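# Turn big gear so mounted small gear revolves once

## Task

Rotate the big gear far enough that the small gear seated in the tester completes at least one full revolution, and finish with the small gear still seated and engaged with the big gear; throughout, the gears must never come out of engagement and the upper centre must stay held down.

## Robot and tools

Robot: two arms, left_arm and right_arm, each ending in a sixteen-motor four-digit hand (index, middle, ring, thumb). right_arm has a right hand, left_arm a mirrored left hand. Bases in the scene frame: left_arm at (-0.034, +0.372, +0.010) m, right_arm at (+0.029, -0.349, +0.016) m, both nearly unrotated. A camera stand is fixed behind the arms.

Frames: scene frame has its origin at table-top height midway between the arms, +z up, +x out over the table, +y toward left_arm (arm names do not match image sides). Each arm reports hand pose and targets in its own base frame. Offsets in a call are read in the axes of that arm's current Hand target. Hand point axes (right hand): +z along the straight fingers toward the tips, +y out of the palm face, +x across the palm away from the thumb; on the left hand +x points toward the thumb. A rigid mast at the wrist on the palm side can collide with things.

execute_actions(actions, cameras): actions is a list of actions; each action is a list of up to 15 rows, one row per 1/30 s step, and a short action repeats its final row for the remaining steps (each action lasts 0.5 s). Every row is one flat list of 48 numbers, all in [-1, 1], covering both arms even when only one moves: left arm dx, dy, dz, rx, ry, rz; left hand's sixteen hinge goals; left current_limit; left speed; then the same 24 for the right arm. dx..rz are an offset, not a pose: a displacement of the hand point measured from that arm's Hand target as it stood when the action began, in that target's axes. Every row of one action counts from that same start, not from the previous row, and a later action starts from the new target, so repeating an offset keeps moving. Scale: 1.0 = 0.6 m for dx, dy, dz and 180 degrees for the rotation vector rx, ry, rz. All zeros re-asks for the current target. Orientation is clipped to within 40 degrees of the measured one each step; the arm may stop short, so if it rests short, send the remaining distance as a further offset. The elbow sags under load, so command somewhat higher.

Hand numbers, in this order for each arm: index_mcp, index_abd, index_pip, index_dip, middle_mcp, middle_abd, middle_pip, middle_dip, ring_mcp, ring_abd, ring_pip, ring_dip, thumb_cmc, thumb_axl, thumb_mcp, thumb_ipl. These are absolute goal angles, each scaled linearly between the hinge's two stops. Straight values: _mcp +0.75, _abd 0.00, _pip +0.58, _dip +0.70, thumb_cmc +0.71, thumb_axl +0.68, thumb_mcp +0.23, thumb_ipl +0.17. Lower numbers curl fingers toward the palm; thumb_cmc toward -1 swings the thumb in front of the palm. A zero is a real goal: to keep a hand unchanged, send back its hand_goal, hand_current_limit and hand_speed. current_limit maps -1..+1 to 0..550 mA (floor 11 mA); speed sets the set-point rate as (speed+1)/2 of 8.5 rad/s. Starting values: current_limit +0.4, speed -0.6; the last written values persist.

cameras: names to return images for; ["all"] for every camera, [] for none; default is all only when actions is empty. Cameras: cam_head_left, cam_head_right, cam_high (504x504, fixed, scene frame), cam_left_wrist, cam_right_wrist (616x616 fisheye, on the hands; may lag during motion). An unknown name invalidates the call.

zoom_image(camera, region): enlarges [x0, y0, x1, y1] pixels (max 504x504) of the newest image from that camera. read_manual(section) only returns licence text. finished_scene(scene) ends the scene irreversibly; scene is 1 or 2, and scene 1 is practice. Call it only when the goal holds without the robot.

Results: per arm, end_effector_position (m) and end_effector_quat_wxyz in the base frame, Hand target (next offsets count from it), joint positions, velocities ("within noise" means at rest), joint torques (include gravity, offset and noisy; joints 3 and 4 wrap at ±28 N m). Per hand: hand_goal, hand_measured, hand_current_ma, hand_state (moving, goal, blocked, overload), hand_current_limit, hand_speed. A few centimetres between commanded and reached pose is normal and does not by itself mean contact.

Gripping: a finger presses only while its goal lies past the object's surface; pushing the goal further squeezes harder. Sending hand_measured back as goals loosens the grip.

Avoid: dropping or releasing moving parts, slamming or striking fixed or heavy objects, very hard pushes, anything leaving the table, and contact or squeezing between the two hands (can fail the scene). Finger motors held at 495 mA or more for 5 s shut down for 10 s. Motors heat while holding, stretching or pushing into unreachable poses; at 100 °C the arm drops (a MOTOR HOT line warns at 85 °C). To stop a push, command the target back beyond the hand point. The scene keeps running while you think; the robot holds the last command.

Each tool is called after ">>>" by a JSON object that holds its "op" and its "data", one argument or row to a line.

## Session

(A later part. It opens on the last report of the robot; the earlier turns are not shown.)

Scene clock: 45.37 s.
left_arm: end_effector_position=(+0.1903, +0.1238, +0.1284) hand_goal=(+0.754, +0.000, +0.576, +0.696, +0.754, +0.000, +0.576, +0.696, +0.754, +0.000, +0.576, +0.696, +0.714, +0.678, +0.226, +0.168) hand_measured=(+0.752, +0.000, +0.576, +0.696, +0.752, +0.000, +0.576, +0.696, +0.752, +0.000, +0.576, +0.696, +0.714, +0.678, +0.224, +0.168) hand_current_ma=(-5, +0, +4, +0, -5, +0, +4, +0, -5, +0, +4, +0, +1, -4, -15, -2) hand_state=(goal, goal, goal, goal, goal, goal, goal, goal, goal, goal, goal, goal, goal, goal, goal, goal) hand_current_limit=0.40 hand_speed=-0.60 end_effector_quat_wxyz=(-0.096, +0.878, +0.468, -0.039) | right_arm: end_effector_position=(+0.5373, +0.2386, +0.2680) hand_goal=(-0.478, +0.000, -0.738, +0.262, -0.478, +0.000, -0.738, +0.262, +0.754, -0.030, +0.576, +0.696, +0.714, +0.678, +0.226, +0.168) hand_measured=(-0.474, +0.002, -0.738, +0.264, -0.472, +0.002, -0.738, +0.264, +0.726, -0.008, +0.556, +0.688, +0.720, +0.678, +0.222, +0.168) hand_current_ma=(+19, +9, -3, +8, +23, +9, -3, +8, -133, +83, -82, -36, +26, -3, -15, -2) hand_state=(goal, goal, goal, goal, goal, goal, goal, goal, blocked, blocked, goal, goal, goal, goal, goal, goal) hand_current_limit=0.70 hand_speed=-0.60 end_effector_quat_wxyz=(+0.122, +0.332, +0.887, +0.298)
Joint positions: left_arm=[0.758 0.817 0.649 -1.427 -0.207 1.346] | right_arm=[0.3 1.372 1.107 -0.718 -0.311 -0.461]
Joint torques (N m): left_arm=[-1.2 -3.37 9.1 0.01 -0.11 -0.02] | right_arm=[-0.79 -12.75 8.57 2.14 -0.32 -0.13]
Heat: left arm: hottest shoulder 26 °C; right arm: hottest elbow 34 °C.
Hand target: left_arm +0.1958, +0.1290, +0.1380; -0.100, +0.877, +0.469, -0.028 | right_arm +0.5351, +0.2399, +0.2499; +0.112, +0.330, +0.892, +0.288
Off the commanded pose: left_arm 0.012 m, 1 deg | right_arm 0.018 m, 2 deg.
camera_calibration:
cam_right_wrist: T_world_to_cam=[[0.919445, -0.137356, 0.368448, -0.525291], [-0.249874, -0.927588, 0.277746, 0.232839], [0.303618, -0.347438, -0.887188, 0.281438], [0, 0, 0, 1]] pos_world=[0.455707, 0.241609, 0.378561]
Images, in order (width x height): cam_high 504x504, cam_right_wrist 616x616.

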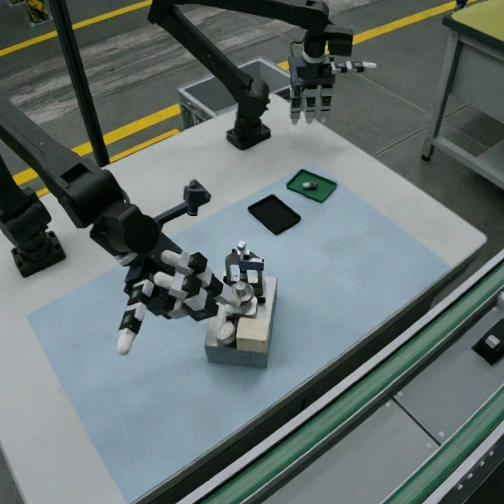

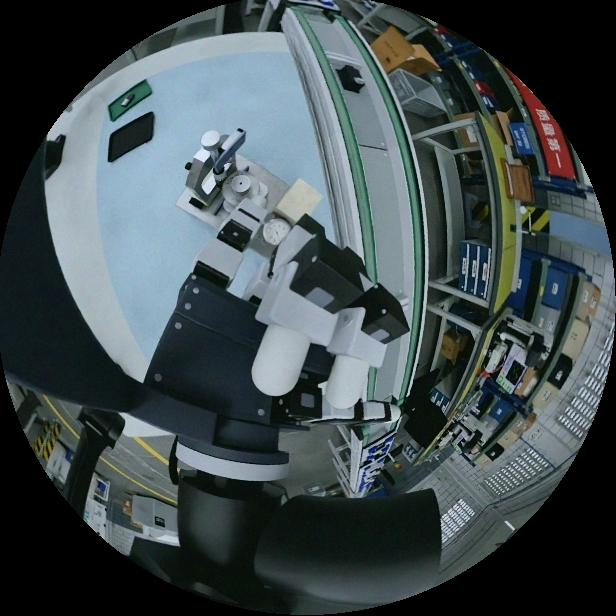

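>>> {"op": "execute_actions", "data": {
  "actions": [
    [[0,0,0,0,0,0,0.754,0,0.576,0.696,0.754,0,0.576,0.696,0.754,0,0.576,0.696,0.714,0.678,0.226,0.168,0.4,-0.6,0.015,0.0239,-0.0341,0,0,0,-0.479,0,-0.738,0.261,-0.479,0,-0.738,0.261,0.754,-0.02,0.576,0.696,0.714,0.678,0.226,0.168,0.7,-0.6]],
    [[0,0,0,0,0,0,0.754,0,0.576,0.696,0.754,0,0.576,0.696,0.754,0,0.576,0.696,0.714,0.678,0.226,0.168,0.4,-0.6,0,-0.0239,0.0341,0,0,0,-0.479,0,-0.738,0.261,-0.479,0,-0.738,0.261,0.754,-0.03,0.576,0.696,0.714,0.678,0.226,0.168,0.7,-0.6]],
    [[0,0,0,0,0,0,0.754,0,0.576,0.696,0.754,0,0.576,0.696,0.754,0,0.576,0.696,0.714,0.678,0.226,0.168,0.4,-0.6,0,0.0245,0.0172,0,0,0,-0.479,0,-0.738,0.261,-0.479,0,-0.738,0.261,0.754,-0.05,0.576,0.696,0.714,0.678,0.226,0.168,0.7,-0.6]],
    [[0,0,0,0,0,0,0.754,0,0.576,0.696,0.754,0,0.576,0.696,0.754,0,0.576,0.696,0.714,0.678,0.226,0.168,0.4,-0.6,0,0.0218,0.0153,0,0,0,-0.479,0,-0.738,0.261,-0.479,0,-0.738,0.261,0.754,-0.06,0.576,0.696,0.714,0.678,0.226,0.168,0.7,-0.6]]
  ],
  "cameras": ["cam_high","cam_right_wrist"]
}}

>>> {"op": "zoom_image", "data": {
  "camera": "cam_high",
  "region": [190, 230, 290, 330]
}}

>>> {"op": "zoom_image", "data": {
  "camera": "cam_right_wrist",
  "region": [190, 130, 310, 250]
}}

Scene clock: 51.50 s.
left_arm: end_effector_position=(+0.1903, +0.1238, +0.1284) hand_goal=(+0.754, +0.000, +0.576, +0.696, +0.754, +0.000, +0.576, +0.696, +0.754, +0.000, +0.576, +0.696, +0.714, +0.678, +0.226, +0.168) hand_measured=(+0.752, +0.000, +0.576, +0.696, +0.752, +0.000, +0.576, +0.696, +0.752, +0.000, +0.576, +0.696, +0.714, +0.678, +0.224, +0.168) hand_current_ma=(-5, +0, +4, +0, -5, +0, +4, +0, -5, +0, +4, +0, +1, -4, -15, -2) hand_state=(goal, goal, goal, goal, goal, goal, goal, goal, goal, goal, goal, goal, goal, goal, goal, goal) hand_current_limit=0.40 hand_speed=-0.60 end_effector_quat_wxyz=(-0.096, +0.878, +0.468, -0.039) | right_arm: end_effector_position=(+0.5361, +0.2514, +0.2555) hand_goal=(-0.478, +0.000, -0.738, +0.262, -0.478, +0.000, -0.738, +0.262, +0.754, -0.060, +0.576, +0.696, +0.714, +0.678, +0.226, +0.168) hand_measured=(-0.472, +0.002, -0.738, +0.264, -0.472, +0.002, -0.738, +0.264, +0.826, -0.060, +0.614, +0.704, +0.720, +0.678, +0.222, +0.168) hand_current_ma=(+21, +9, -3, +8, +25, +9, -3, +8, +354, +0, +166, +35, +26, -3, -16, -2) hand_state=(goal, goal, goal, goal, goal, goal, goal, goal, blocked, goal, blocked, goal, goal, goal, goal, goal) hand_current_limit=0.70 hand_speed=-0.60 end_effector_quat_wxyz=(+0.119, +0.332, +0.892, +0.283)
Joint positions: left_arm=[0.758 0.817 0.649 -1.427 -0.207 1.346] | right_arm=[0.333 1.394 1.111 -0.721 -0.276 -0.444]
Joint torques (N m): left_arm=[-1.32 -3.43 9.13 0.01 -0.11 -0.02] | right_arm=[0.85 -9.7 13.38 2.88 -0.47 0.2]
Heat: left arm: hottest shoulder 26 °C; right arm: hottest elbow 34 °C.
Hand target: left_arm +0.1958, +0.1290, +0.1380; -0.100, +0.877, +0.469, -0.028 | right_arm +0.5504, +0.2716, +0.2502; +0.112, +0.330, +0.892, +0.288
Off the commanded pose: left_arm 0.012 m, 1 deg | right_arm 0.025 m, 1 deg.
camera_calibration:
cam_right_wrist: T_world_to_cam=[[0.926018, -0.126412, 0.355683, -0.520797], [-0.243638, -0.919868, 0.307382, 0.23494], [0.288324, -0.371299, -0.882613, 0.288111], [0, 0, 0, 1]] pos_world=[0.456438, 0.257254, 0.367313]
Images, in order (width x height): cam_high 504x504, cam_right_wrist 616x616.

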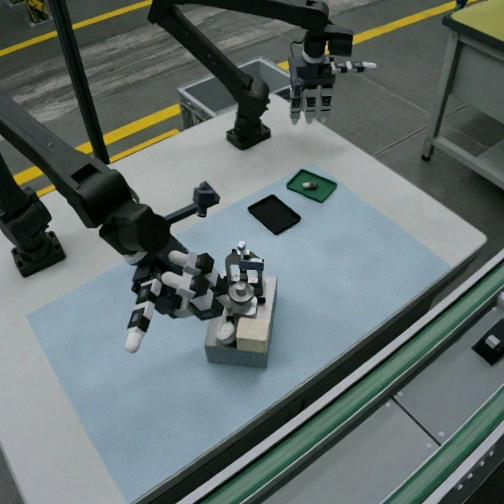

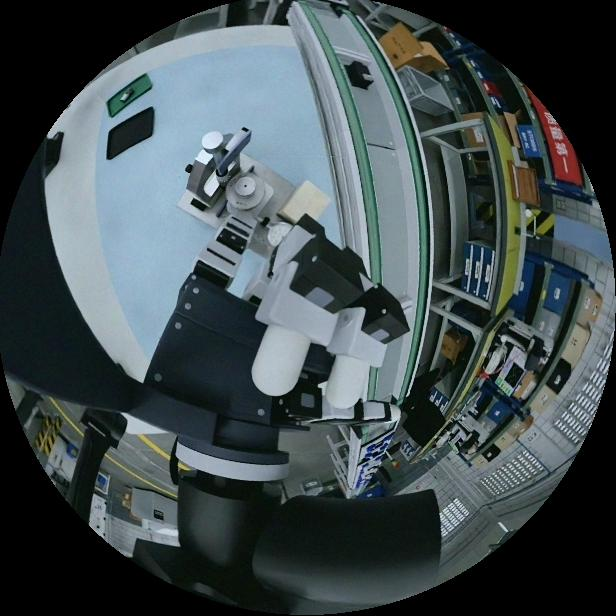

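Scaled by 5.040.

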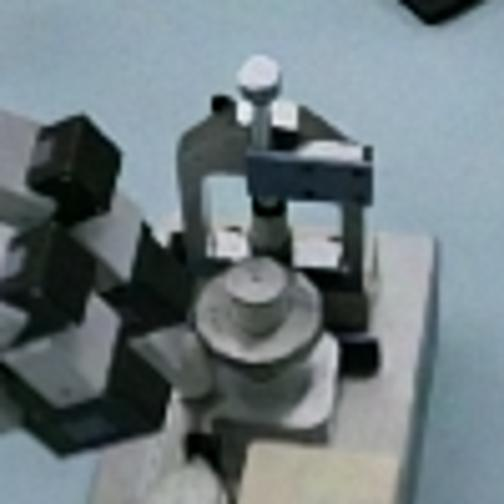

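Scaled by 4.200 from the camera's 616x616 image, which has a finer 880x880 frame.

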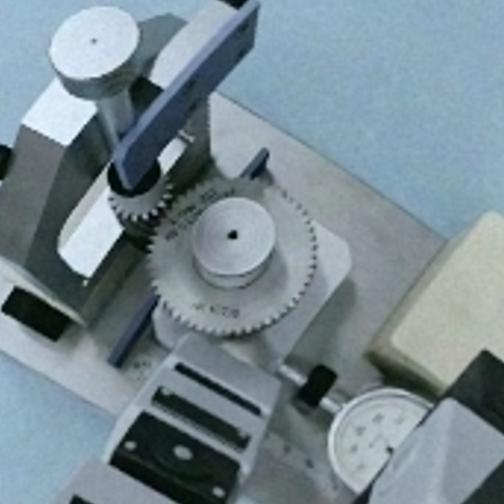

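>>> {"op": "execute_actions", "data": {
  "actions": [
    [[0,0,0,0,0,0,0.754,0,0.576,0.696,0.754,0,0.576,0.696,0.754,0,0.576,0.696,0.714,0.678,0.226,0.168,0.4,-0.6,0,-0.0245,-0.0172,0,0,0,-0.479,0,-0.738,0.261,-0.479,0,-0.738,0.261,0.754,-0.03,0.576,0.696,0.714,0.678,0.226,0.168,0.7,-0.6]],
    [[0,0,0,0,0,0,0.754,0,0.576,0.696,0.754,0,0.576,0.696,0.754,0,0.576,0.696,0.714,0.678,0.226,0.168,0.4,-0.6,0,0.0382,-0.0546,0,0,0,-0.479,0,-0.738,0.261,-0.479,0,-0.738,0.261,0.754,-0.03,0.576,0.696,0.714,0.678,0.226,0.168,0.7,-0.6]]
  ],
  "cameras": ["cam_high","cam_right_wrist"]
}}

Scene clock: 56.93 s.
left_arm: end_effector_position=(+0.1903, +0.1238, +0.1284) hand_goal=(+0.754, +0.000, +0.576, +0.696, +0.754, +0.000, +0.576, +0.696, +0.754, +0.000, +0.576, +0.696, +0.714, +0.678, +0.226, +0.168) hand_measured=(+0.752, +0.000, +0.576, +0.696, +0.752, +0.000, +0.576, +0.696, +0.752, +0.000, +0.576, +0.696, +0.714, +0.678, +0.224, +0.168) hand_current_ma=(-5, +0, +4, +0, -5, +0, +4, +0, -5, +0, +4, +0, +1, -4, -15, -2) hand_state=(goal, goal, goal, goal, goal, goal, goal, goal, goal, goal, goal, goal, goal, goal, goal, goal) hand_current_limit=0.40 hand_speed=-0.60 end_effector_quat_wxyz=(-0.096, +0.878, +0.468, -0.039) | right_arm: end_effector_position=(+0.5304, +0.2495, +0.2576) hand_goal=(-0.478, +0.000, -0.738, +0.262, -0.478, +0.000, -0.738, +0.262, +0.754, -0.030, +0.576, +0.696, +0.714, +0.678, +0.226, +0.168) hand_measured=(-0.472, +0.002, -0.738, +0.264, -0.472, +0.002, -0.738, +0.264, +0.802, -0.020, +0.604, +0.704, +0.720, +0.678, +0.222, +0.168) hand_current_ma=(+21, +9, -3, +8, +25, +9, -3, +8, +228, +34, +125, +34, +25, -3, -16, -2) hand_state=(goal, goal, goal, goal, goal, goal, goal, goal, blocked, goal, blocked, goal, goal, goal, goal, goal) hand_current_limit=0.70 hand_speed=-0.60 end_effector_quat_wxyz=(+0.097, +0.338, +0.897, +0.269)
Joint positions: left_arm=[0.758 0.817 0.649 -1.427 -0.207 1.346] | right_arm=[0.331 1.392 1.142 -0.808 -0.283 -0.444]
Joint torques (N m): left_arm=[-1.2 -3.43 9.09 -0.01 -0.11 -0.01] | right_arm=[-0.38 -15.5 14.15 1.73 -0.67 0.02]
Heat: left arm: hottest elbow 27 °C; right arm: hottest elbow 35 °C.
Hand target: left_arm +0.1958, +0.1290, +0.1380; -0.100, +0.877, +0.469, -0.028 | right_arm +0.5380, +0.2577, +0.2900; +0.112, +0.330, +0.892, +0.288
Off the commanded pose: left_arm 0.012 m, 1 deg | right_arm 0.034 m, 3 deg.
camera_calibration:
cam_right_wrist: T_world_to_cam=[[0.943763, -0.120858, 0.307742, -0.514973], [-0.225133, -0.916575, 0.330462, 0.214574], [0.24213, -0.381161, -0.892238, 0.320436], [0, 0, 0, 1]] pos_world=[0.456733, 0.256573, 0.373475]
Images, in order (width x height): cam_high 504x504, cam_right_wrist 616x616.

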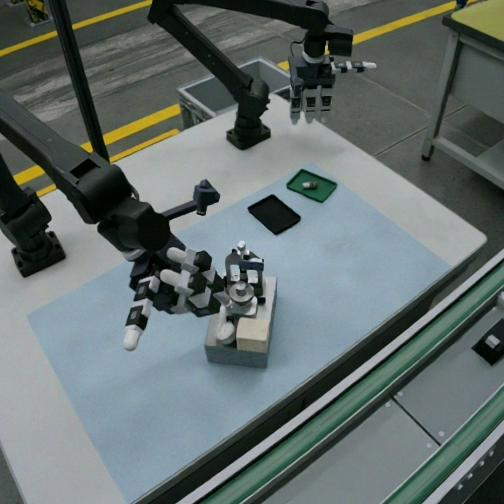

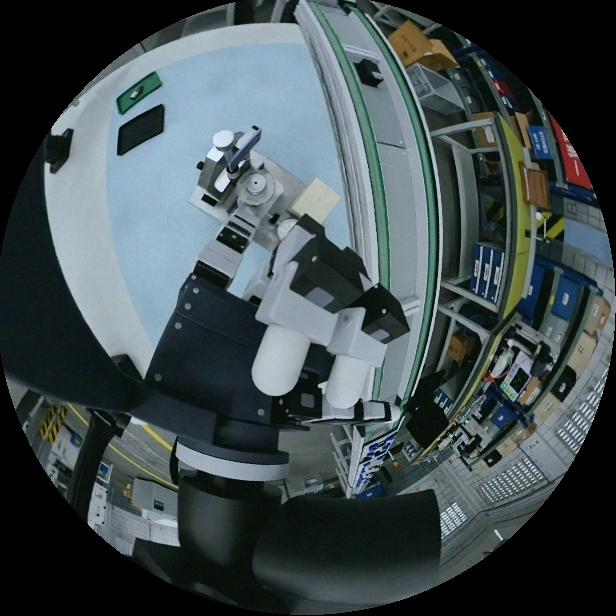

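>>> {"op": "zoom_image", "data": {
  "camera": "cam_high",
  "region": [190, 230, 290, 330]
}}

>>> {"op": "zoom_image", "data": {
  "camera": "cam_right_wrist",
  "region": [190, 130, 310, 250]
}}

Scaled by 5.040.

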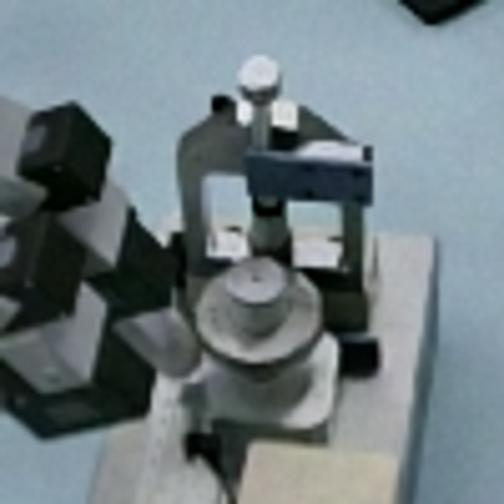

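Scaled by 4.200 from the camera's 616x616 image, which has a finer 880x880 frame.

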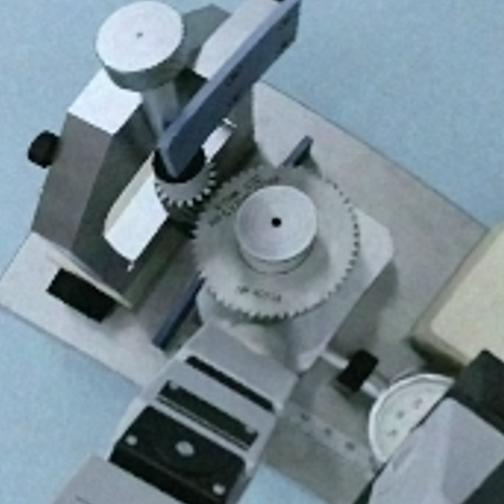

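>>> {"op": "execute_actions", "data": {
  "actions": [
    [[0,0,0,0,0,0,0.754,0,0.576,0.696,0.754,0,0.576,0.696,0.754,0,0.576,0.696,0.714,0.678,0.226,0.168,0.4,-0.6,0,-0.0239,0.0341,0,0,0,-0.479,0,-0.738,0.261,-0.479,0,-0.738,0.261,0.754,-0.03,0.576,0.696,0.714,0.678,0.226,0.168,0.7,-0.6]],
    [[0,0,0,0,0,0,0.754,0,0.576,0.696,0.754,0,0.576,0.696,0.754,0,0.576,0.696,0.714,0.678,0.226,0.168,0.4,-0.6,-0.008,-0.0273,-0.0191,0,0,0,-0.479,0,-0.738,0.261,-0.479,0,-0.738,0.261,0.754,-0.03,0.576,0.696,0.714,0.678,0.226,0.168,0.7,-0.6]]
  ],
  "cameras": ["cam_high"]
}}

>>> {"op": "zoom_image", "data": {
  "camera": "cam_high",
  "region": [190, 230, 290, 330]
}}

Scene clock: 61.03 s.
left_arm: end_effector_position=(+0.1903, +0.1238, +0.1284) hand_goal=(+0.754, +0.000, +0.576, +0.696, +0.754, +0.000, +0.576, +0.696, +0.754, +0.000, +0.576, +0.696, +0.714, +0.678, +0.226, +0.168) hand_measured=(+0.752, +0.000, +0.576, +0.696, +0.752, +0.000, +0.576, +0.696, +0.752, +0.000, +0.576, +0.696, +0.714, +0.678, +0.224, +0.168) hand_current_ma=(-5, +0, +4, +0, -5, +0, +4, +0, -5, +0, +4, +0, +1, -4, -15, -2) hand_state=(goal, goal, goal, goal, goal, goal, goal, goal, goal, goal, goal, goal, goal, goal, goal, goal) hand_current_limit=0.40 hand_speed=-0.60 end_effector_quat_wxyz=(-0.096, +0.878, +0.468, -0.039) | right_arm: end_effector_position=(+0.5280, +0.2402, +0.2519) hand_goal=(-0.478, +0.000, -0.738, +0.262, -0.478, +0.000, -0.738, +0.262, +0.754, -0.030, +0.576, +0.696, +0.714, +0.678, +0.226, +0.168) hand_measured=(-0.472, +0.002, -0.738, +0.264, -0.472, +0.002, -0.738, +0.264, +0.766, -0.026, +0.582, +0.700, +0.720, +0.678, +0.222, +0.168) hand_current_ma=(+21, +9, -3, +8, +25, +9, -3, +8, +53, +17, +22, +12, +24, -3, -16, -2) hand_state=(goal, goal, goal, goal, goal, goal, goal, goal, goal, goal, goal, goal, goal, goal, goal, goal) hand_current_limit=0.70 hand_speed=-0.60 end_effector_quat_wxyz=(+0.099, +0.337, +0.894, +0.279)
Joint positions: left_arm=[0.758 0.817 0.649 -1.427 -0.207 1.346] | right_arm=[0.309 1.379 1.104 -0.77 -0.305 -0.459]
Joint torques (N m): left_arm=[-1.26 -3.31 9.09 -0.01 -0.11 -0.01] | right_arm=[-1.14 -15.56 10 2.61 -0.49 -0.12]
Heat: left arm: hottest elbow 27 °C; right arm: hottest elbow 35 °C.
Hand target: left_arm +0.1958, +0.1290, +0.1380; -0.100, +0.877, +0.469, -0.028 | right_arm +0.5290, +0.2396, +0.2649; +0.112, +0.330, +0.892, +0.288
Off the commanded pose: left_arm 0.012 m, 1 deg | right_arm 0.013 m, 2 deg.
Images, in order (width x height): cam_high 504x504.

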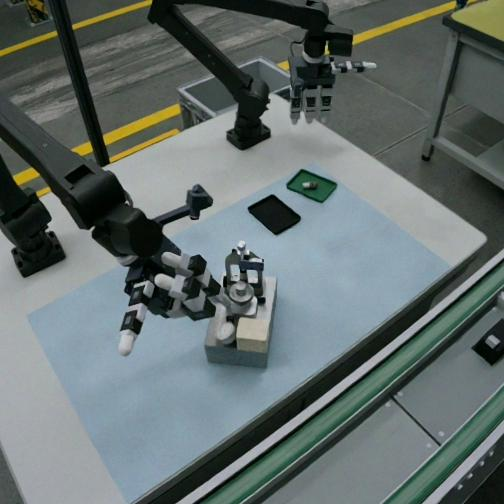

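Scaled by 5.040.

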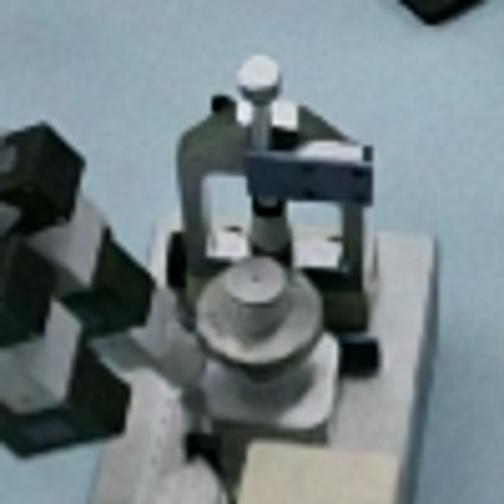

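>>> {"op": "execute_actions", "data": {
  "actions": [
    [[0,0,0,0,0,0,0.754,0,0.576,0.696,0.754,0,0.576,0.696,0.754,0,0.576,0.696,0.714,0.678,0.226,0.168,0.4,-0.6,0,-0.0136,-0.0096,0,0,0,-0.479,0,-0.738,0.261,-0.479,0,-0.738,0.261,0.754,-0.03,0.576,0.696,0.714,0.678,0.226,0.168,0.7,-0.6]],
    [[0,0,0,0,0,0,0.754,0,0.576,0.696,0.754,0,0.576,0.696,0.754,0,0.576,0.696,0.714,0.678,0.226,0.168,0.4,-0.6,0,0.0402,-0.0573,0,0,0,-0.479,0,-0.738,0.261,-0.479,0,-0.738,0.261,0.754,-0.03,0.576,0.696,0.714,0.678,0.226,0.168,0.7,-0.6]]
  ]
}}

Scene clock: 63.33 s.
left_arm: end_effector_position=(+0.1903, +0.1238, +0.1284) hand_goal=(+0.754, +0.000, +0.576, +0.696, +0.754, +0.000, +0.576, +0.696, +0.754, +0.000, +0.576, +0.696, +0.714, +0.678, +0.226, +0.168) hand_measured=(+0.752, +0.000, +0.576, +0.696, +0.752, +0.000, +0.576, +0.696, +0.752, +0.000, +0.576, +0.696, +0.714, +0.678, +0.224, +0.168) hand_current_ma=(-5, +0, +4, +0, -5, +0, +4, +0, -5, +0, +4, +0, +1, -4, -15, -2) hand_state=(goal, goal, goal, goal, goal, goal, goal, goal, goal, goal, goal, goal, goal, goal, goal, goal) hand_current_limit=0.40 hand_speed=-0.60 end_effector_quat_wxyz=(-0.096, +0.878, +0.468, -0.039) | right_arm: end_effector_position=(+0.5142, +0.2328, +0.2864) hand_goal=(-0.478, +0.000, -0.738, +0.262, -0.478, +0.000, -0.738, +0.262, +0.754, -0.030, +0.576, +0.696, +0.714, +0.678, +0.226, +0.168) hand_measured=(-0.472, +0.002, -0.738, +0.264, -0.472, +0.002, -0.738, +0.264, +0.762, -0.026, +0.580, +0.698, +0.720, +0.678, +0.222, +0.168) hand_current_ma=(+21, +9, -3, +8, +25, +9, -3, +8, +36, +13, +17, +11, +23, -3, -16, -2) hand_state=(goal, goal, goal, goal, goal, goal, goal, goal, goal, goal, goal, goal, goal, goal, goal, goal) hand_current_limit=0.70 hand_speed=-0.60 end_effector_quat_wxyz=(+0.099, +0.335, +0.894, +0.280)
Joint positions: left_arm=[0.758 0.817 0.649 -1.427 -0.207 1.346] | right_arm=[0.3 1.318 1.137 -0.865 -0.312 -0.47]
Joint torques (N m): left_arm=[-1.2 -3.31 9.07 0.02 -0.11 -0.02] | right_arm=[-1.49 -13.45 13.27 1.59 -0.46 -0.12]
Heat: left arm: hottest elbow 27 °C; right arm: hottest elbow 35 °C.
Hand target: left_arm +0.1958, +0.1290, +0.1380; -0.100, +0.877, +0.469, -0.028 | right_arm +0.5217, +0.2316, +0.3065; +0.112, +0.330, +0.892, +0.288
Off the commanded pose: left_arm 0.012 m, 1 deg | right_arm 0.022 m, 2 deg.

>>> {"op": "execute_actions", "data": {
  "actions": [
    [[0,0,0,0,0,0,0.754,0,0.576,0.696,0.754,0,0.576,0.696,0.754,0,0.576,0.696,0.714,0.678,0.226,0.168,0.4,-0.6,-0.003,0.0248,-0.0007,0,0,0,-0.479,0,-0.738,0.261,-0.479,0,-0.738,0.261,0.754,-0.03,0.576,0.696,0.714,0.678,0.226,0.168,0.7,-0.6]],
    [[0,0,0,0,0,0,0.754,0,0.576,0.696,0.754,0,0.576,0.696,0.754,0,0.576,0.696,0.714,0.678,0.226,0.168,0.4,-0.6,-0.002,0.0191,0.0134,0,0,0,-0.479,0,-0.738,0.261,-0.479,0,-0.738,0.261,0.754,-0.03,0.576,0.696,0.714,0.678,0.226,0.168,0.7,-0.6]]
  ],
  "cameras": ["cam_high","cam_right_wrist"]
}}

>>> {"op": "zoom_image", "data": {
  "camera": "cam_high",
  "region": [190, 230, 290, 330]
}}

>>> {"op": "zoom_image", "data": {
  "camera": "cam_right_wrist",
  "region": [190, 130, 310, 250]
}}

Scene clock: 66.67 s.
left_arm: end_effector_position=(+0.1903, +0.1238, +0.1284) hand_goal=(+0.754, +0.000, +0.576, +0.696, +0.754, +0.000, +0.576, +0.696, +0.754, +0.000, +0.576, +0.696, +0.714, +0.678, +0.226, +0.168) hand_measured=(+0.752, +0.000, +0.576, +0.696, +0.752, +0.000, +0.576, +0.696, +0.752, +0.000, +0.576, +0.696, +0.714, +0.678, +0.224, +0.168) hand_current_ma=(-5, +0, +4, +0, -5, +0, +4, +0, -5, +0, +4, +0, +1, -4, -15, -2) hand_state=(goal, goal, goal, goal, goal, goal, goal, goal, goal, goal, goal, goal, goal, goal, goal, goal) hand_current_limit=0.40 hand_speed=-0.60 end_effector_quat_wxyz=(-0.096, +0.878, +0.468, -0.039) | right_arm: end_effector_position=(+0.5301, +0.2428, +0.3065) hand_goal=(-0.478, +0.000, -0.738, +0.262, -0.478, +0.000, -0.738, +0.262, +0.754, -0.030, +0.576, +0.696, +0.714, +0.678, +0.226, +0.168) hand_measured=(-0.472, +0.002, -0.738, +0.264, -0.472, +0.002, -0.738, +0.264, +0.762, -0.026, +0.580, +0.698, +0.720, +0.678, +0.222, +0.168) hand_current_ma=(+21, +9, -3, +8, +25, +9, -3, +8, +35, +12, +16, +11, +23, -3, -16, -2) hand_state=(goal, goal, goal, goal, goal, goal, goal, goal, goal, goal, goal, goal, goal, goal, goal, goal) hand_current_limit=0.70 hand_speed=-0.60 end_effector_quat_wxyz=(+0.108, +0.330, +0.894, +0.284)
Joint positions: left_arm=[0.758 0.817 0.649 -1.427 -0.207 1.346] | right_arm=[0.312 1.35 1.211 -0.883 -0.303 -0.466]
Joint torques (N m): left_arm=[-1.14 -3.43 9.1 0.02 -0.12 -0.02] | right_arm=[-0.44 -12.04 13.82 1.85 -0.25 0.07]
Heat: left arm: hottest elbow 27 °C; right arm: hottest elbow 35 °C.
Hand target: left_arm +0.1958, +0.1290, +0.1380; -0.100, +0.877, +0.469, -0.028 | right_arm +0.5408, +0.2493, +0.3160; +0.112, +0.330, +0.892, +0.288
Off the commanded pose: left_arm 0.012 m, 1 deg | right_arm 0.016 m, 1 deg.
camera_calibration:
cam_right_wrist: T_world_to_cam=[[0.933058, -0.118879, 0.339516, -0.535104], [-0.228583, -0.924707, 0.304411, 0.204078], [0.277765, -0.361641, -0.889979, 0.337161], [0, 0, 0, 1]] pos_world=[0.45228, 0.247031, 0.419619]
Images, in order (width x height): cam_high 504x504, cam_right_wrist 616x616.

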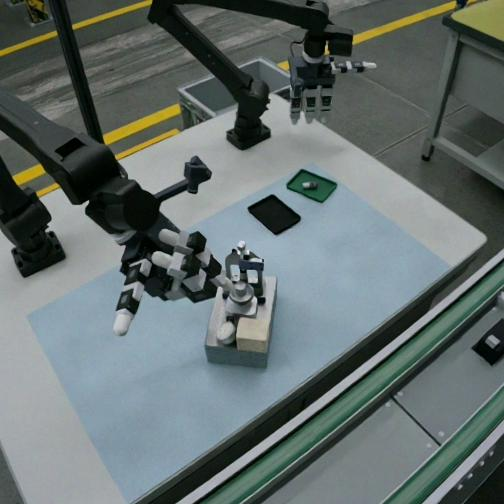

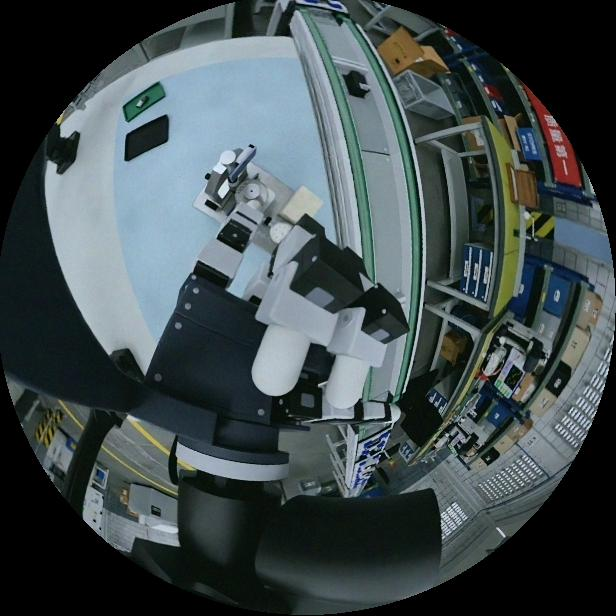

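Scaled by 5.040.

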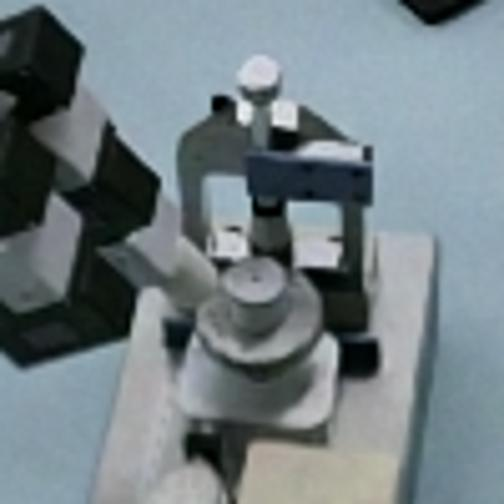

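Scaled by 4.200 from the camera's 616x616 image, which has a finer 880x880 frame.

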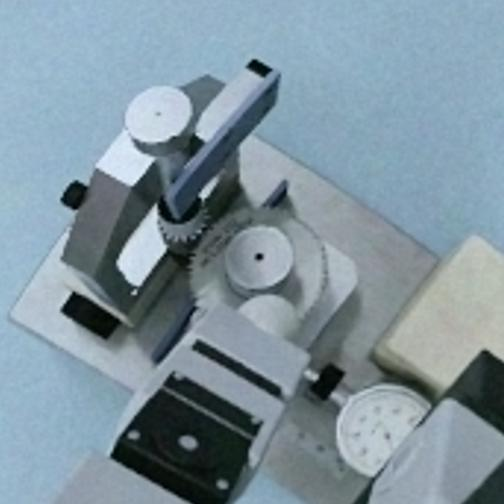

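>>> {"op": "execute_actions", "data": {
  "actions": [
    [[0,0,0,0,0,0,0.754,0,0.576,0.696,0.754,0,0.576,0.696,0.754,0,0.576,0.696,0.714,0.678,0.226,0.168,0.4,-0.6,0.001,0.0055,0.0369,0,0,0,-0.479,0,-0.738,0.261,-0.479,0,-0.738,0.261,0.754,-0.03,0.576,0.696,0.714,0.678,0.226,0.168,0.7,-0.6]],
    [[0,0,0,0,0,0,0.754,0,0.576,0.696,0.754,0,0.576,0.696,0.754,0,0.576,0.696,0.714,0.678,0.226,0.168,0.4,-0.6,0,0,0,0,0,0,-0.479,0,-0.738,0.261,-0.479,0,-0.738,0.261,0.754,-0.03,0.576,0.696,0.714,0.678,0.226,0.168,0.7,-0.6]]
  ]
}}

Scene clock: 70.20 s.
left_arm: end_effector_position=(+0.1903, +0.1238, +0.1284) hand_goal=(+0.754, +0.000, +0.576, +0.696, +0.754, +0.000, +0.576, +0.696, +0.754, +0.000, +0.576, +0.696, +0.714, +0.678, +0.226, +0.168) hand_measured=(+0.752, +0.000, +0.576, +0.696, +0.752, +0.000, +0.576, +0.696, +0.752, +0.000, +0.576, +0.696, +0.714, +0.678, +0.224, +0.168) hand_current_ma=(-5, +0, +4, +0, -5, +0, +4, +0, -5, +0, +4, +0, +1, -4, -15, -2) hand_state=(goal, goal, goal, goal, goal, goal, goal, goal, goal, goal, goal, goal, goal, goal, goal, goal) hand_current_limit=0.40 hand_speed=-0.60 end_effector_quat_wxyz=(-0.096, +0.878, +0.468, -0.039) | right_arm: end_effector_position=(+0.5387, +0.2532, +0.2904) hand_goal=(-0.478, +0.000, -0.738, +0.262, -0.478, +0.000, -0.738, +0.262, +0.754, -0.030, +0.576, +0.696, +0.714, +0.678, +0.226, +0.168) hand_measured=(-0.472, +0.002, -0.738, +0.264, -0.472, +0.002, -0.738, +0.264, +0.762, -0.024, +0.580, +0.698, +0.720, +0.678, +0.222, +0.168) hand_current_ma=(+21, +9, -3, +8, +25, +9, -3, +8, +32, +21, +14, +8, +23, -3, -16, -2) hand_state=(goal, goal, goal, goal, goal, goal, goal, goal, goal, goal, goal, goal, goal, goal, goal, goal) hand_current_limit=0.70 hand_speed=-0.60 end_effector_quat_wxyz=(+0.105, +0.332, +0.895, +0.280)
Joint positions: left_arm=[0.758 0.817 0.649 -1.427 -0.207 1.346] | right_arm=[0.33 1.389 1.212 -0.852 -0.291 -0.45]
Joint torques (N m): left_arm=[-1.14 -3.31 9.1 0.03 -0.12 -0.01] | right_arm=[-0.38 -12.63 13.34 2.52 -0.35 0.07]
Heat: left arm: hottest elbow 27 °C; right arm: hottest elbow 36 °C.
Hand target: left_arm +0.1958, +0.1290, +0.1380; -0.100, +0.877, +0.469, -0.028 | right_arm +0.5507, +0.2614, +0.2999; +0.112, +0.330, +0.892, +0.288
Off the commanded pose: left_arm 0.012 m, 1 deg | right_arm 0.017 m, 1 deg.

>>> {"op": "execute_actions", "data": {
  "actions": [
    [[0,0,0,0,0,0,0.754,0,0.576,0.696,0.754,0,0.576,0.696,0.754,0,0.576,0.696,0.714,0.678,0.226,0.168,0.4,-0.6,0,-0.024,0.0341,0,0,0,-0.479,0,-0.738,0.261,-0.479,0,-0.738,0.261,0.754,-0.04,0.576,0.696,0.714,0.678,0.226,0.168,0.7,-0.6]],
    [[0,0,0,0,0,0,0.754,0,0.576,0.696,0.754,0,0.576,0.696,0.754,0,0.576,0.696,0.714,0.678,0.226,0.168,0.4,-0.6,0,-0.024,0.0341,0,0,0,-0.479,0,-0.738,0.261,-0.479,0,-0.738,0.261,0.754,-0.04,0.576,0.696,0.714,0.678,0.226,0.168,0.7,-0.6]]
  ],
  "cameras": ["cam_high","cam_right_wrist"]
}}

>>> {"op": "zoom_image", "data": {
  "camera": "cam_high",
  "region": [190, 230, 290, 330]
}}

>>> {"op": "zoom_image", "data": {
  "camera": "cam_right_wrist",
  "region": [190, 130, 310, 250]
}}

Scene clock: 74.77 s.
left_arm: end_effector_position=(+0.1903, +0.1238, +0.1284) hand_goal=(+0.754, +0.000, +0.576, +0.696, +0.754, +0.000, +0.576, +0.696, +0.754, +0.000, +0.576, +0.696, +0.714, +0.678, +0.226, +0.168) hand_measured=(+0.752, +0.000, +0.576, +0.696, +0.752, +0.000, +0.576, +0.696, +0.752, +0.000, +0.576, +0.696, +0.714, +0.678, +0.224, +0.168) hand_current_ma=(-5, +0, +4, +0, -5, +0, +4, +0, -5, +0, +4, +0, +1, -4, -15, -2) hand_state=(goal, goal, goal, goal, goal, goal, goal, goal, goal, goal, goal, goal, goal, goal, goal, goal) hand_current_limit=0.40 hand_speed=-0.60 end_effector_quat_wxyz=(-0.096, +0.878, +0.468, -0.039) | right_arm: end_effector_position=(+0.5481, +0.2565, +0.2751) hand_goal=(-0.478, +0.000, -0.738, +0.262, -0.478, +0.000, -0.738, +0.262, +0.754, -0.040, +0.576, +0.696, +0.714, +0.678, +0.226, +0.168) hand_measured=(-0.472, +0.002, -0.738, +0.264, -0.472, +0.002, -0.738, +0.264, +0.734, -0.038, +0.562, +0.690, +0.720, +0.678, +0.222, +0.168) hand_current_ma=(+21, +9, -3, +8, +25, +9, -3, +8, -94, +8, -62, -23, +24, -3, -16, -2) hand_state=(goal, goal, goal, goal, goal, goal, goal, goal, blocked, goal, goal, goal, goal, goal, goal, goal) hand_current_limit=0.70 hand_speed=-0.60 end_effector_quat_wxyz=(+0.126, +0.326, +0.888, +0.300)
Joint positions: left_arm=[0.758 0.817 0.649 -1.427 -0.207 1.346] | right_arm=[0.33 1.407 1.155 -0.717 -0.294 -0.445]
Joint torques (N m): left_arm=[-1.2 -3.43 9.11 0.02 -0.11 -0.02] | right_arm=[-0.38 -11.69 9.24 2.52 -0.19 0.02]
Heat: left arm: hottest elbow 28 °C; right arm: hottest elbow 37 °C.
Hand target: left_arm +0.1958, +0.1290, +0.1380; -0.100, +0.877, +0.469, -0.028 | right_arm +0.5515, +0.2618, +0.2500; +0.112, +0.330, +0.892, +0.288
Off the commanded pose: left_arm 0.012 m, 1 deg | right_arm 0.026 m, 2 deg.
camera_calibration:
cam_right_wrist: T_world_to_cam=[[0.916373, -0.128821, 0.379034, -0.538727], [-0.24523, -0.929008, 0.277141, 0.248095], [0.316423, -0.346915, -0.882908, 0.282265], [0, 0, 0, 1]] pos_world=[0.465199, 0.259005, 0.384653]
Images, in order (width x height): cam_high 504x504, cam_right_wrist 616x616.

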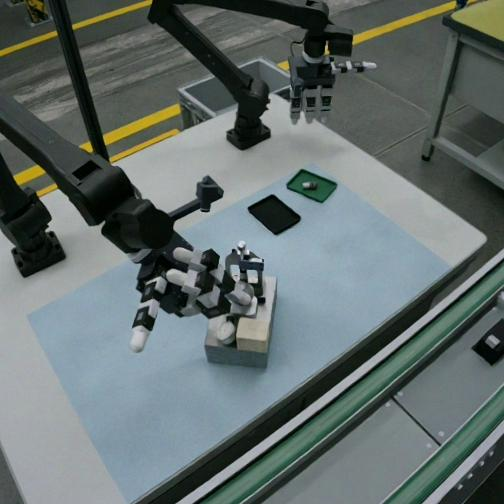

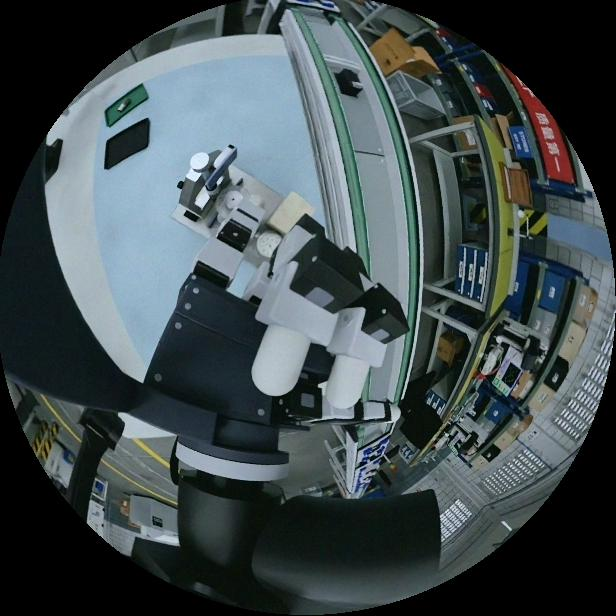

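Scaled by 5.040.

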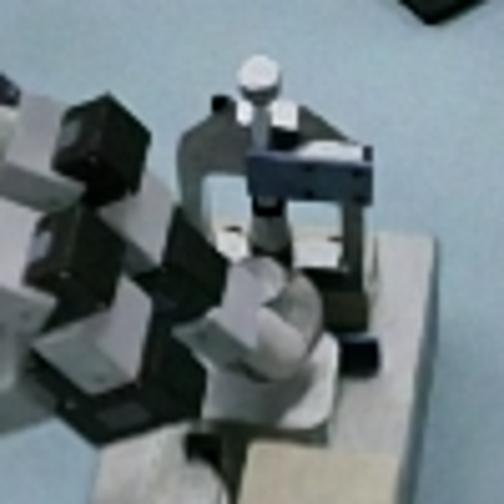

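Scaled by 4.200 from the camera's 616x616 image, which has a finer 880x880 frame.

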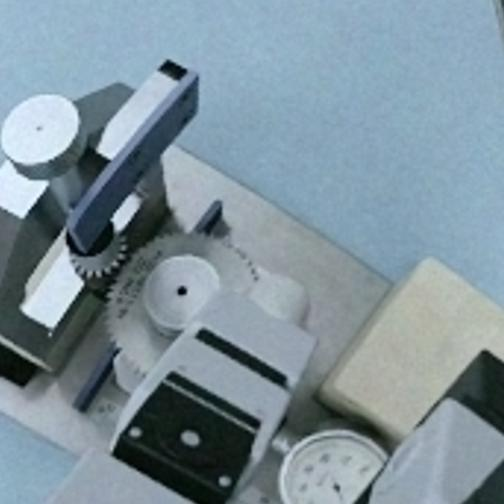

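>>> {"op": "execute_actions", "data": {
  "actions": [
    [[0,0,0,0,0,0,0.754,0,0.576,0.696,0.754,0,0.576,0.696,0.754,0,0.576,0.696,0.714,0.678,0.226,0.168,0.4,-0.6,0,0.0383,-0.0546,0,0,0,-0.479,0,-0.738,0.261,-0.479,0,-0.738,0.261,0.754,-0.03,0.576,0.696,0.714,0.678,0.226,0.168,0.7,-0.6]],
    [[0,0,0,0,0,0,0.754,0,0.576,0.696,0.754,0,0.576,0.696,0.754,0,0.576,0.696,0.714,0.678,0.226,0.168,0.4,-0.6,0.005,-0.03,-0.021,0,0,0,-0.479,0,-0.738,0.261,-0.479,0,-0.738,0.261,0.754,-0.03,0.576,0.696,0.714,0.678,0.226,0.168,0.7,-0.6]]
  ],
  "cameras": ["cam_high","cam_right_wrist"]
}}

>>> {"op": "zoom_image", "data": {
  "camera": "cam_high",
  "region": [190, 230, 290, 330]
}}

>>> {"op": "zoom_image", "data": {
  "camera": "cam_right_wrist",
  "region": [190, 130, 310, 250]
}}

Scene clock: 78.77 s.
left_arm: end_effector_position=(+0.1903, +0.1238, +0.1284) hand_goal=(+0.754, +0.000, +0.576, +0.696, +0.754, +0.000, +0.576, +0.696, +0.754, +0.000, +0.576, +0.696, +0.714, +0.678, +0.226, +0.168) hand_measured=(+0.752, +0.000, +0.576, +0.696, +0.752, +0.000, +0.576, +0.696, +0.752, +0.000, +0.576, +0.696, +0.714, +0.678, +0.224, +0.168) hand_current_ma=(-5, +0, +4, +0, -5, +0, +4, +0, -5, +0, +4, +0, +1, -4, -15, -2) hand_state=(goal, goal, goal, goal, goal, goal, goal, goal, goal, goal, goal, goal, goal, goal, goal, goal) hand_current_limit=0.40 hand_speed=-0.60 end_effector_quat_wxyz=(-0.096, +0.878, +0.468, -0.039) | right_arm: end_effector_position=(+0.5362, +0.2500, +0.2851) hand_goal=(-0.478, +0.000, -0.738, +0.262, -0.478, +0.000, -0.738, +0.262, +0.754, -0.030, +0.576, +0.696, +0.714, +0.678, +0.226, +0.168) hand_measured=(-0.472, +0.002, -0.738, +0.264, -0.472, +0.002, -0.738, +0.264, +0.756, -0.024, +0.576, +0.694, +0.720, +0.678, +0.222, +0.168) hand_current_ma=(+21, +9, -3, +8, +25, +9, -3, +8, +11, +20, -3, -7, +24, -3, -16, -2) hand_state=(goal, goal, goal, goal, goal, goal, goal, goal, goal, goal, goal, goal, goal, goal, goal, goal) hand_current_limit=0.70 hand_speed=-0.60 end_effector_quat_wxyz=(+0.110, +0.332, +0.891, +0.288)
Joint positions: left_arm=[0.758 0.817 0.649 -1.427 -0.207 1.346] | right_arm=[0.324 1.377 1.175 -0.81 -0.298 -0.446]
Joint torques (N m): left_arm=[-1.2 -3.25 9.1 0.01 -0.11 -0.02] | right_arm=[-1.32 -15.44 10.04 1.66 -0.47 -0.13]
Heat: left arm: hottest elbow 28 °C; right arm: hottest elbow 36 °C.
Hand target: left_arm +0.1958, +0.1290, +0.1380; -0.100, +0.877, +0.469, -0.028 | right_arm +0.5342, +0.2467, +0.2893; +0.112, +0.330, +0.892, +0.288
Off the commanded pose: left_arm 0.012 m, 1 deg | right_arm 0.006 m, 0 deg.
camera_calibration:
cam_right_wrist: T_world_to_cam=[[0.931084, -0.126789, 0.342062, -0.53026], [-0.235133, -0.925479, 0.296988, 0.224458], [0.278916, -0.356951, -0.891511, 0.317759], [0, 0, 0, 1]] pos_world=[0.457866, 0.253924, 0.398006]
Images, in order (width x height): cam_high 504x504, cam_right_wrist 616x616.

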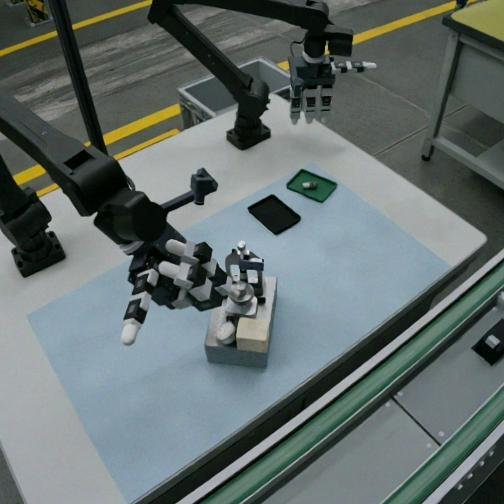

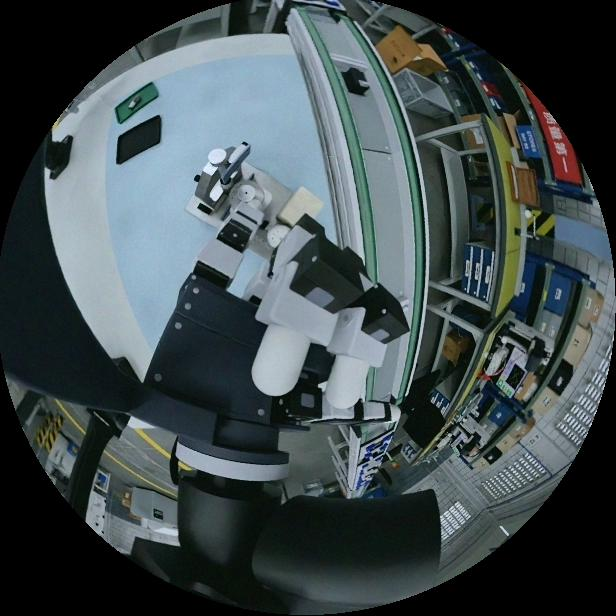

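Scaled by 5.040.

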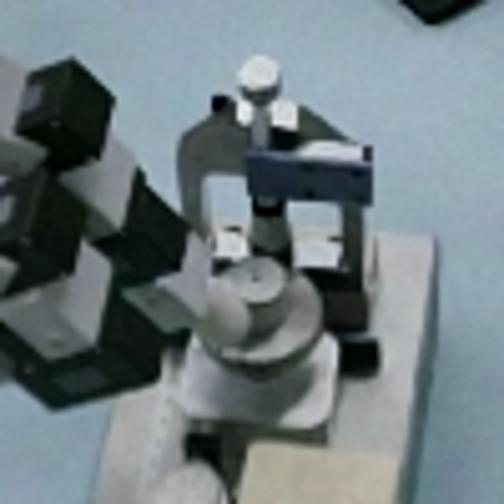

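Scaled by 4.200 from the camera's 616x616 image, which has a finer 880x880 frame.

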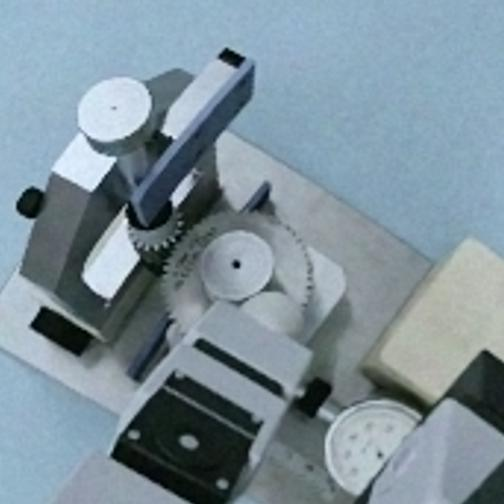

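>>> {"op": "execute_actions", "data": {
  "actions": [
    [[0,0,0,0,0,0,0.754,0,0.576,0.696,0.754,0,0.576,0.696,0.754,0,0.576,0.696,0.714,0.678,0.226,0.168,0.4,-0.6,0,-0.0358,0.0566,0,0,0,-0.479,0,-0.738,0.261,-0.479,0,-0.738,0.261,0.754,-0.03,0.576,0.696,0.714,0.678,0.226,0.168,0.7,-0.6]],
    [[0,0,0,0,0,0,0.754,0,0.576,0.696,0.754,0,0.576,0.696,0.754,0,0.576,0.696,0.714,0.678,0.226,0.168,0.4,-0.6,0,0.0164,0.0115,0,0,0,-0.479,0,-0.738,0.261,-0.479,0,-0.738,0.261,0.754,-0.04,0.576,0.696,0.714,0.678,0.226,0.168,0.7,-0.6]],
    [[0,0,0,0,0,0,0.754,0,0.576,0.696,0.754,0,0.576,0.696,0.754,0,0.576,0.696,0.714,0.678,0.226,0.168,0.4,-0.6,0,0.0109,0.0077,0,0,0,-0.479,0,-0.738,0.261,-0.479,0,-0.738,0.261,0.754,-0.05,0.576,0.696,0.714,0.678,0.226,0.168,0.7,-0.6]]
  ],
  "cameras": ["cam_high","cam_right_wrist"]
}}

>>> {"op": "zoom_image", "data": {
  "camera": "cam_high",
  "region": [190, 230, 290, 330]
}}

>>> {"op": "zoom_image", "data": {
  "camera": "cam_right_wrist",
  "region": [190, 130, 310, 250]
}}

Scene clock: 82.47 s.
left_arm: end_effector_position=(+0.1903, +0.1238, +0.1284) hand_goal=(+0.754, +0.000, +0.576, +0.696, +0.754, +0.000, +0.576, +0.696, +0.754, +0.000, +0.576, +0.696, +0.714, +0.678, +0.226, +0.168) hand_measured=(+0.752, +0.000, +0.576, +0.696, +0.752, +0.000, +0.576, +0.696, +0.752, +0.000, +0.576, +0.696, +0.714, +0.678, +0.224, +0.168) hand_current_ma=(-5, +0, +4, +0, -5, +0, +4, +0, -5, +0, +4, +0, +1, -4, -15, -2) hand_state=(goal, goal, goal, goal, goal, goal, goal, goal, goal, goal, goal, goal, goal, goal, goal, goal) hand_current_limit=0.40 hand_speed=-0.60 end_effector_quat_wxyz=(-0.096, +0.878, +0.468, -0.039) | right_arm: end_effector_position=(+0.5390, +0.2522, +0.2708) hand_goal=(-0.478, +0.000, -0.738, +0.262, -0.478, +0.000, -0.738, +0.262, +0.754, -0.050, +0.576, +0.696, +0.714, +0.678, +0.226, +0.168) hand_measured=(-0.472, +0.002, -0.738, +0.264, -0.472, +0.002, -0.738, +0.264, +0.718, -0.040, +0.552, +0.686, +0.720, +0.678, +0.222, +0.168) hand_current_ma=(+23, +9, -3, +8, +27, +9, -3, +8, -171, +33, -104, -45, +26, -3, -17, -2) hand_state=(goal, goal, goal, goal, goal, goal, goal, goal, blocked, goal, blocked, goal, goal, goal, goal, goal) hand_current_limit=0.70 hand_speed=-0.60 end_effector_quat_wxyz=(+0.125, +0.329, +0.887, +0.300)
Joint positions: left_arm=[0.758 0.817 0.649 -1.427 -0.207 1.346] | right_arm=[0.328 1.383 1.121 -0.708 -0.295 -0.44]
Joint torques (N m): left_arm=[-1.32 -3.43 9.1 -0.01 -0.11 0] | right_arm=[0.09 -9.52 11.66 2.28 0.03 0.02]
Heat: left arm: hottest elbow 28 °C; right arm: hottest elbow 36 °C.
Hand target: left_arm +0.1958, +0.1290, +0.1380; -0.100, +0.877, +0.469, -0.028 | right_arm +0.5493, +0.2636, +0.2497; +0.112, +0.330, +0.892, +0.288
Off the commanded pose: left_arm 0.012 m, 1 deg | right_arm 0.026 m, 2 deg.
camera_calibration:
cam_right_wrist: T_world_to_cam=[[0.917224, -0.134537, 0.374966, -0.527201], [-0.248886, -0.92847, 0.27568, 0.245229], [0.311055, -0.346184, -0.8851, 0.283218], [0, 0, 0, 1]] pos_world=[0.456499, 0.254805, 0.380753]
Images, in order (width x height): cam_high 504x504, cam_right_wrist 616x616.

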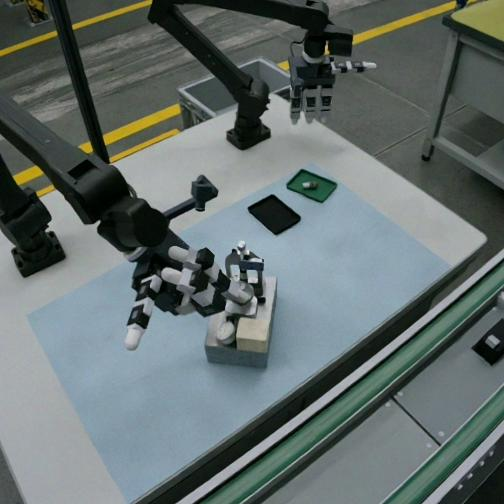

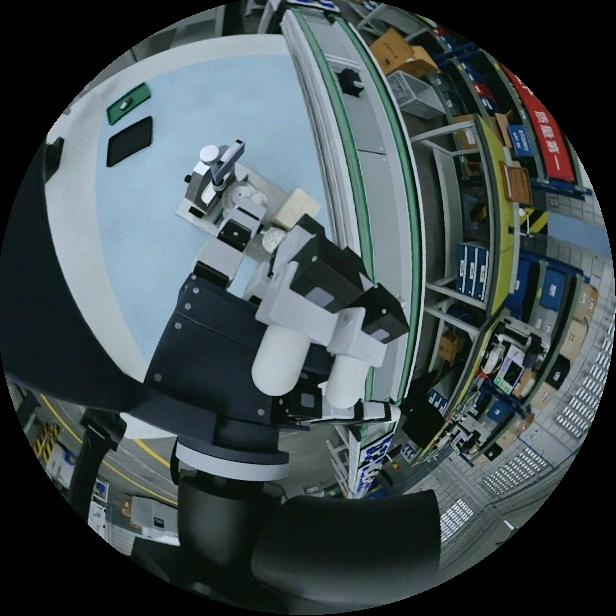

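Scaled by 5.040.

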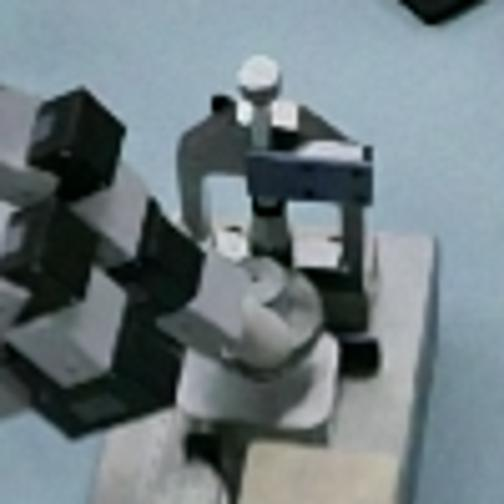

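Scaled by 4.200 from the camera's 616x616 image, which has a finer 880x880 frame.

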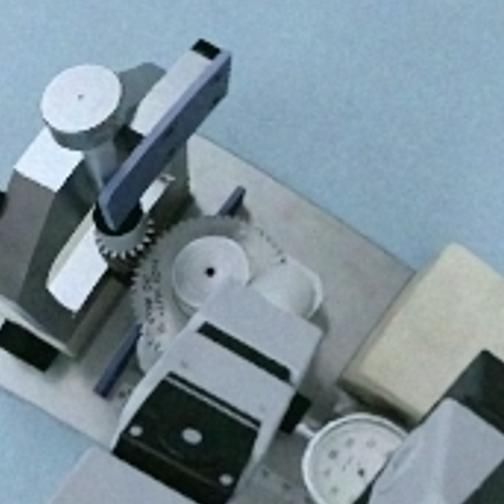

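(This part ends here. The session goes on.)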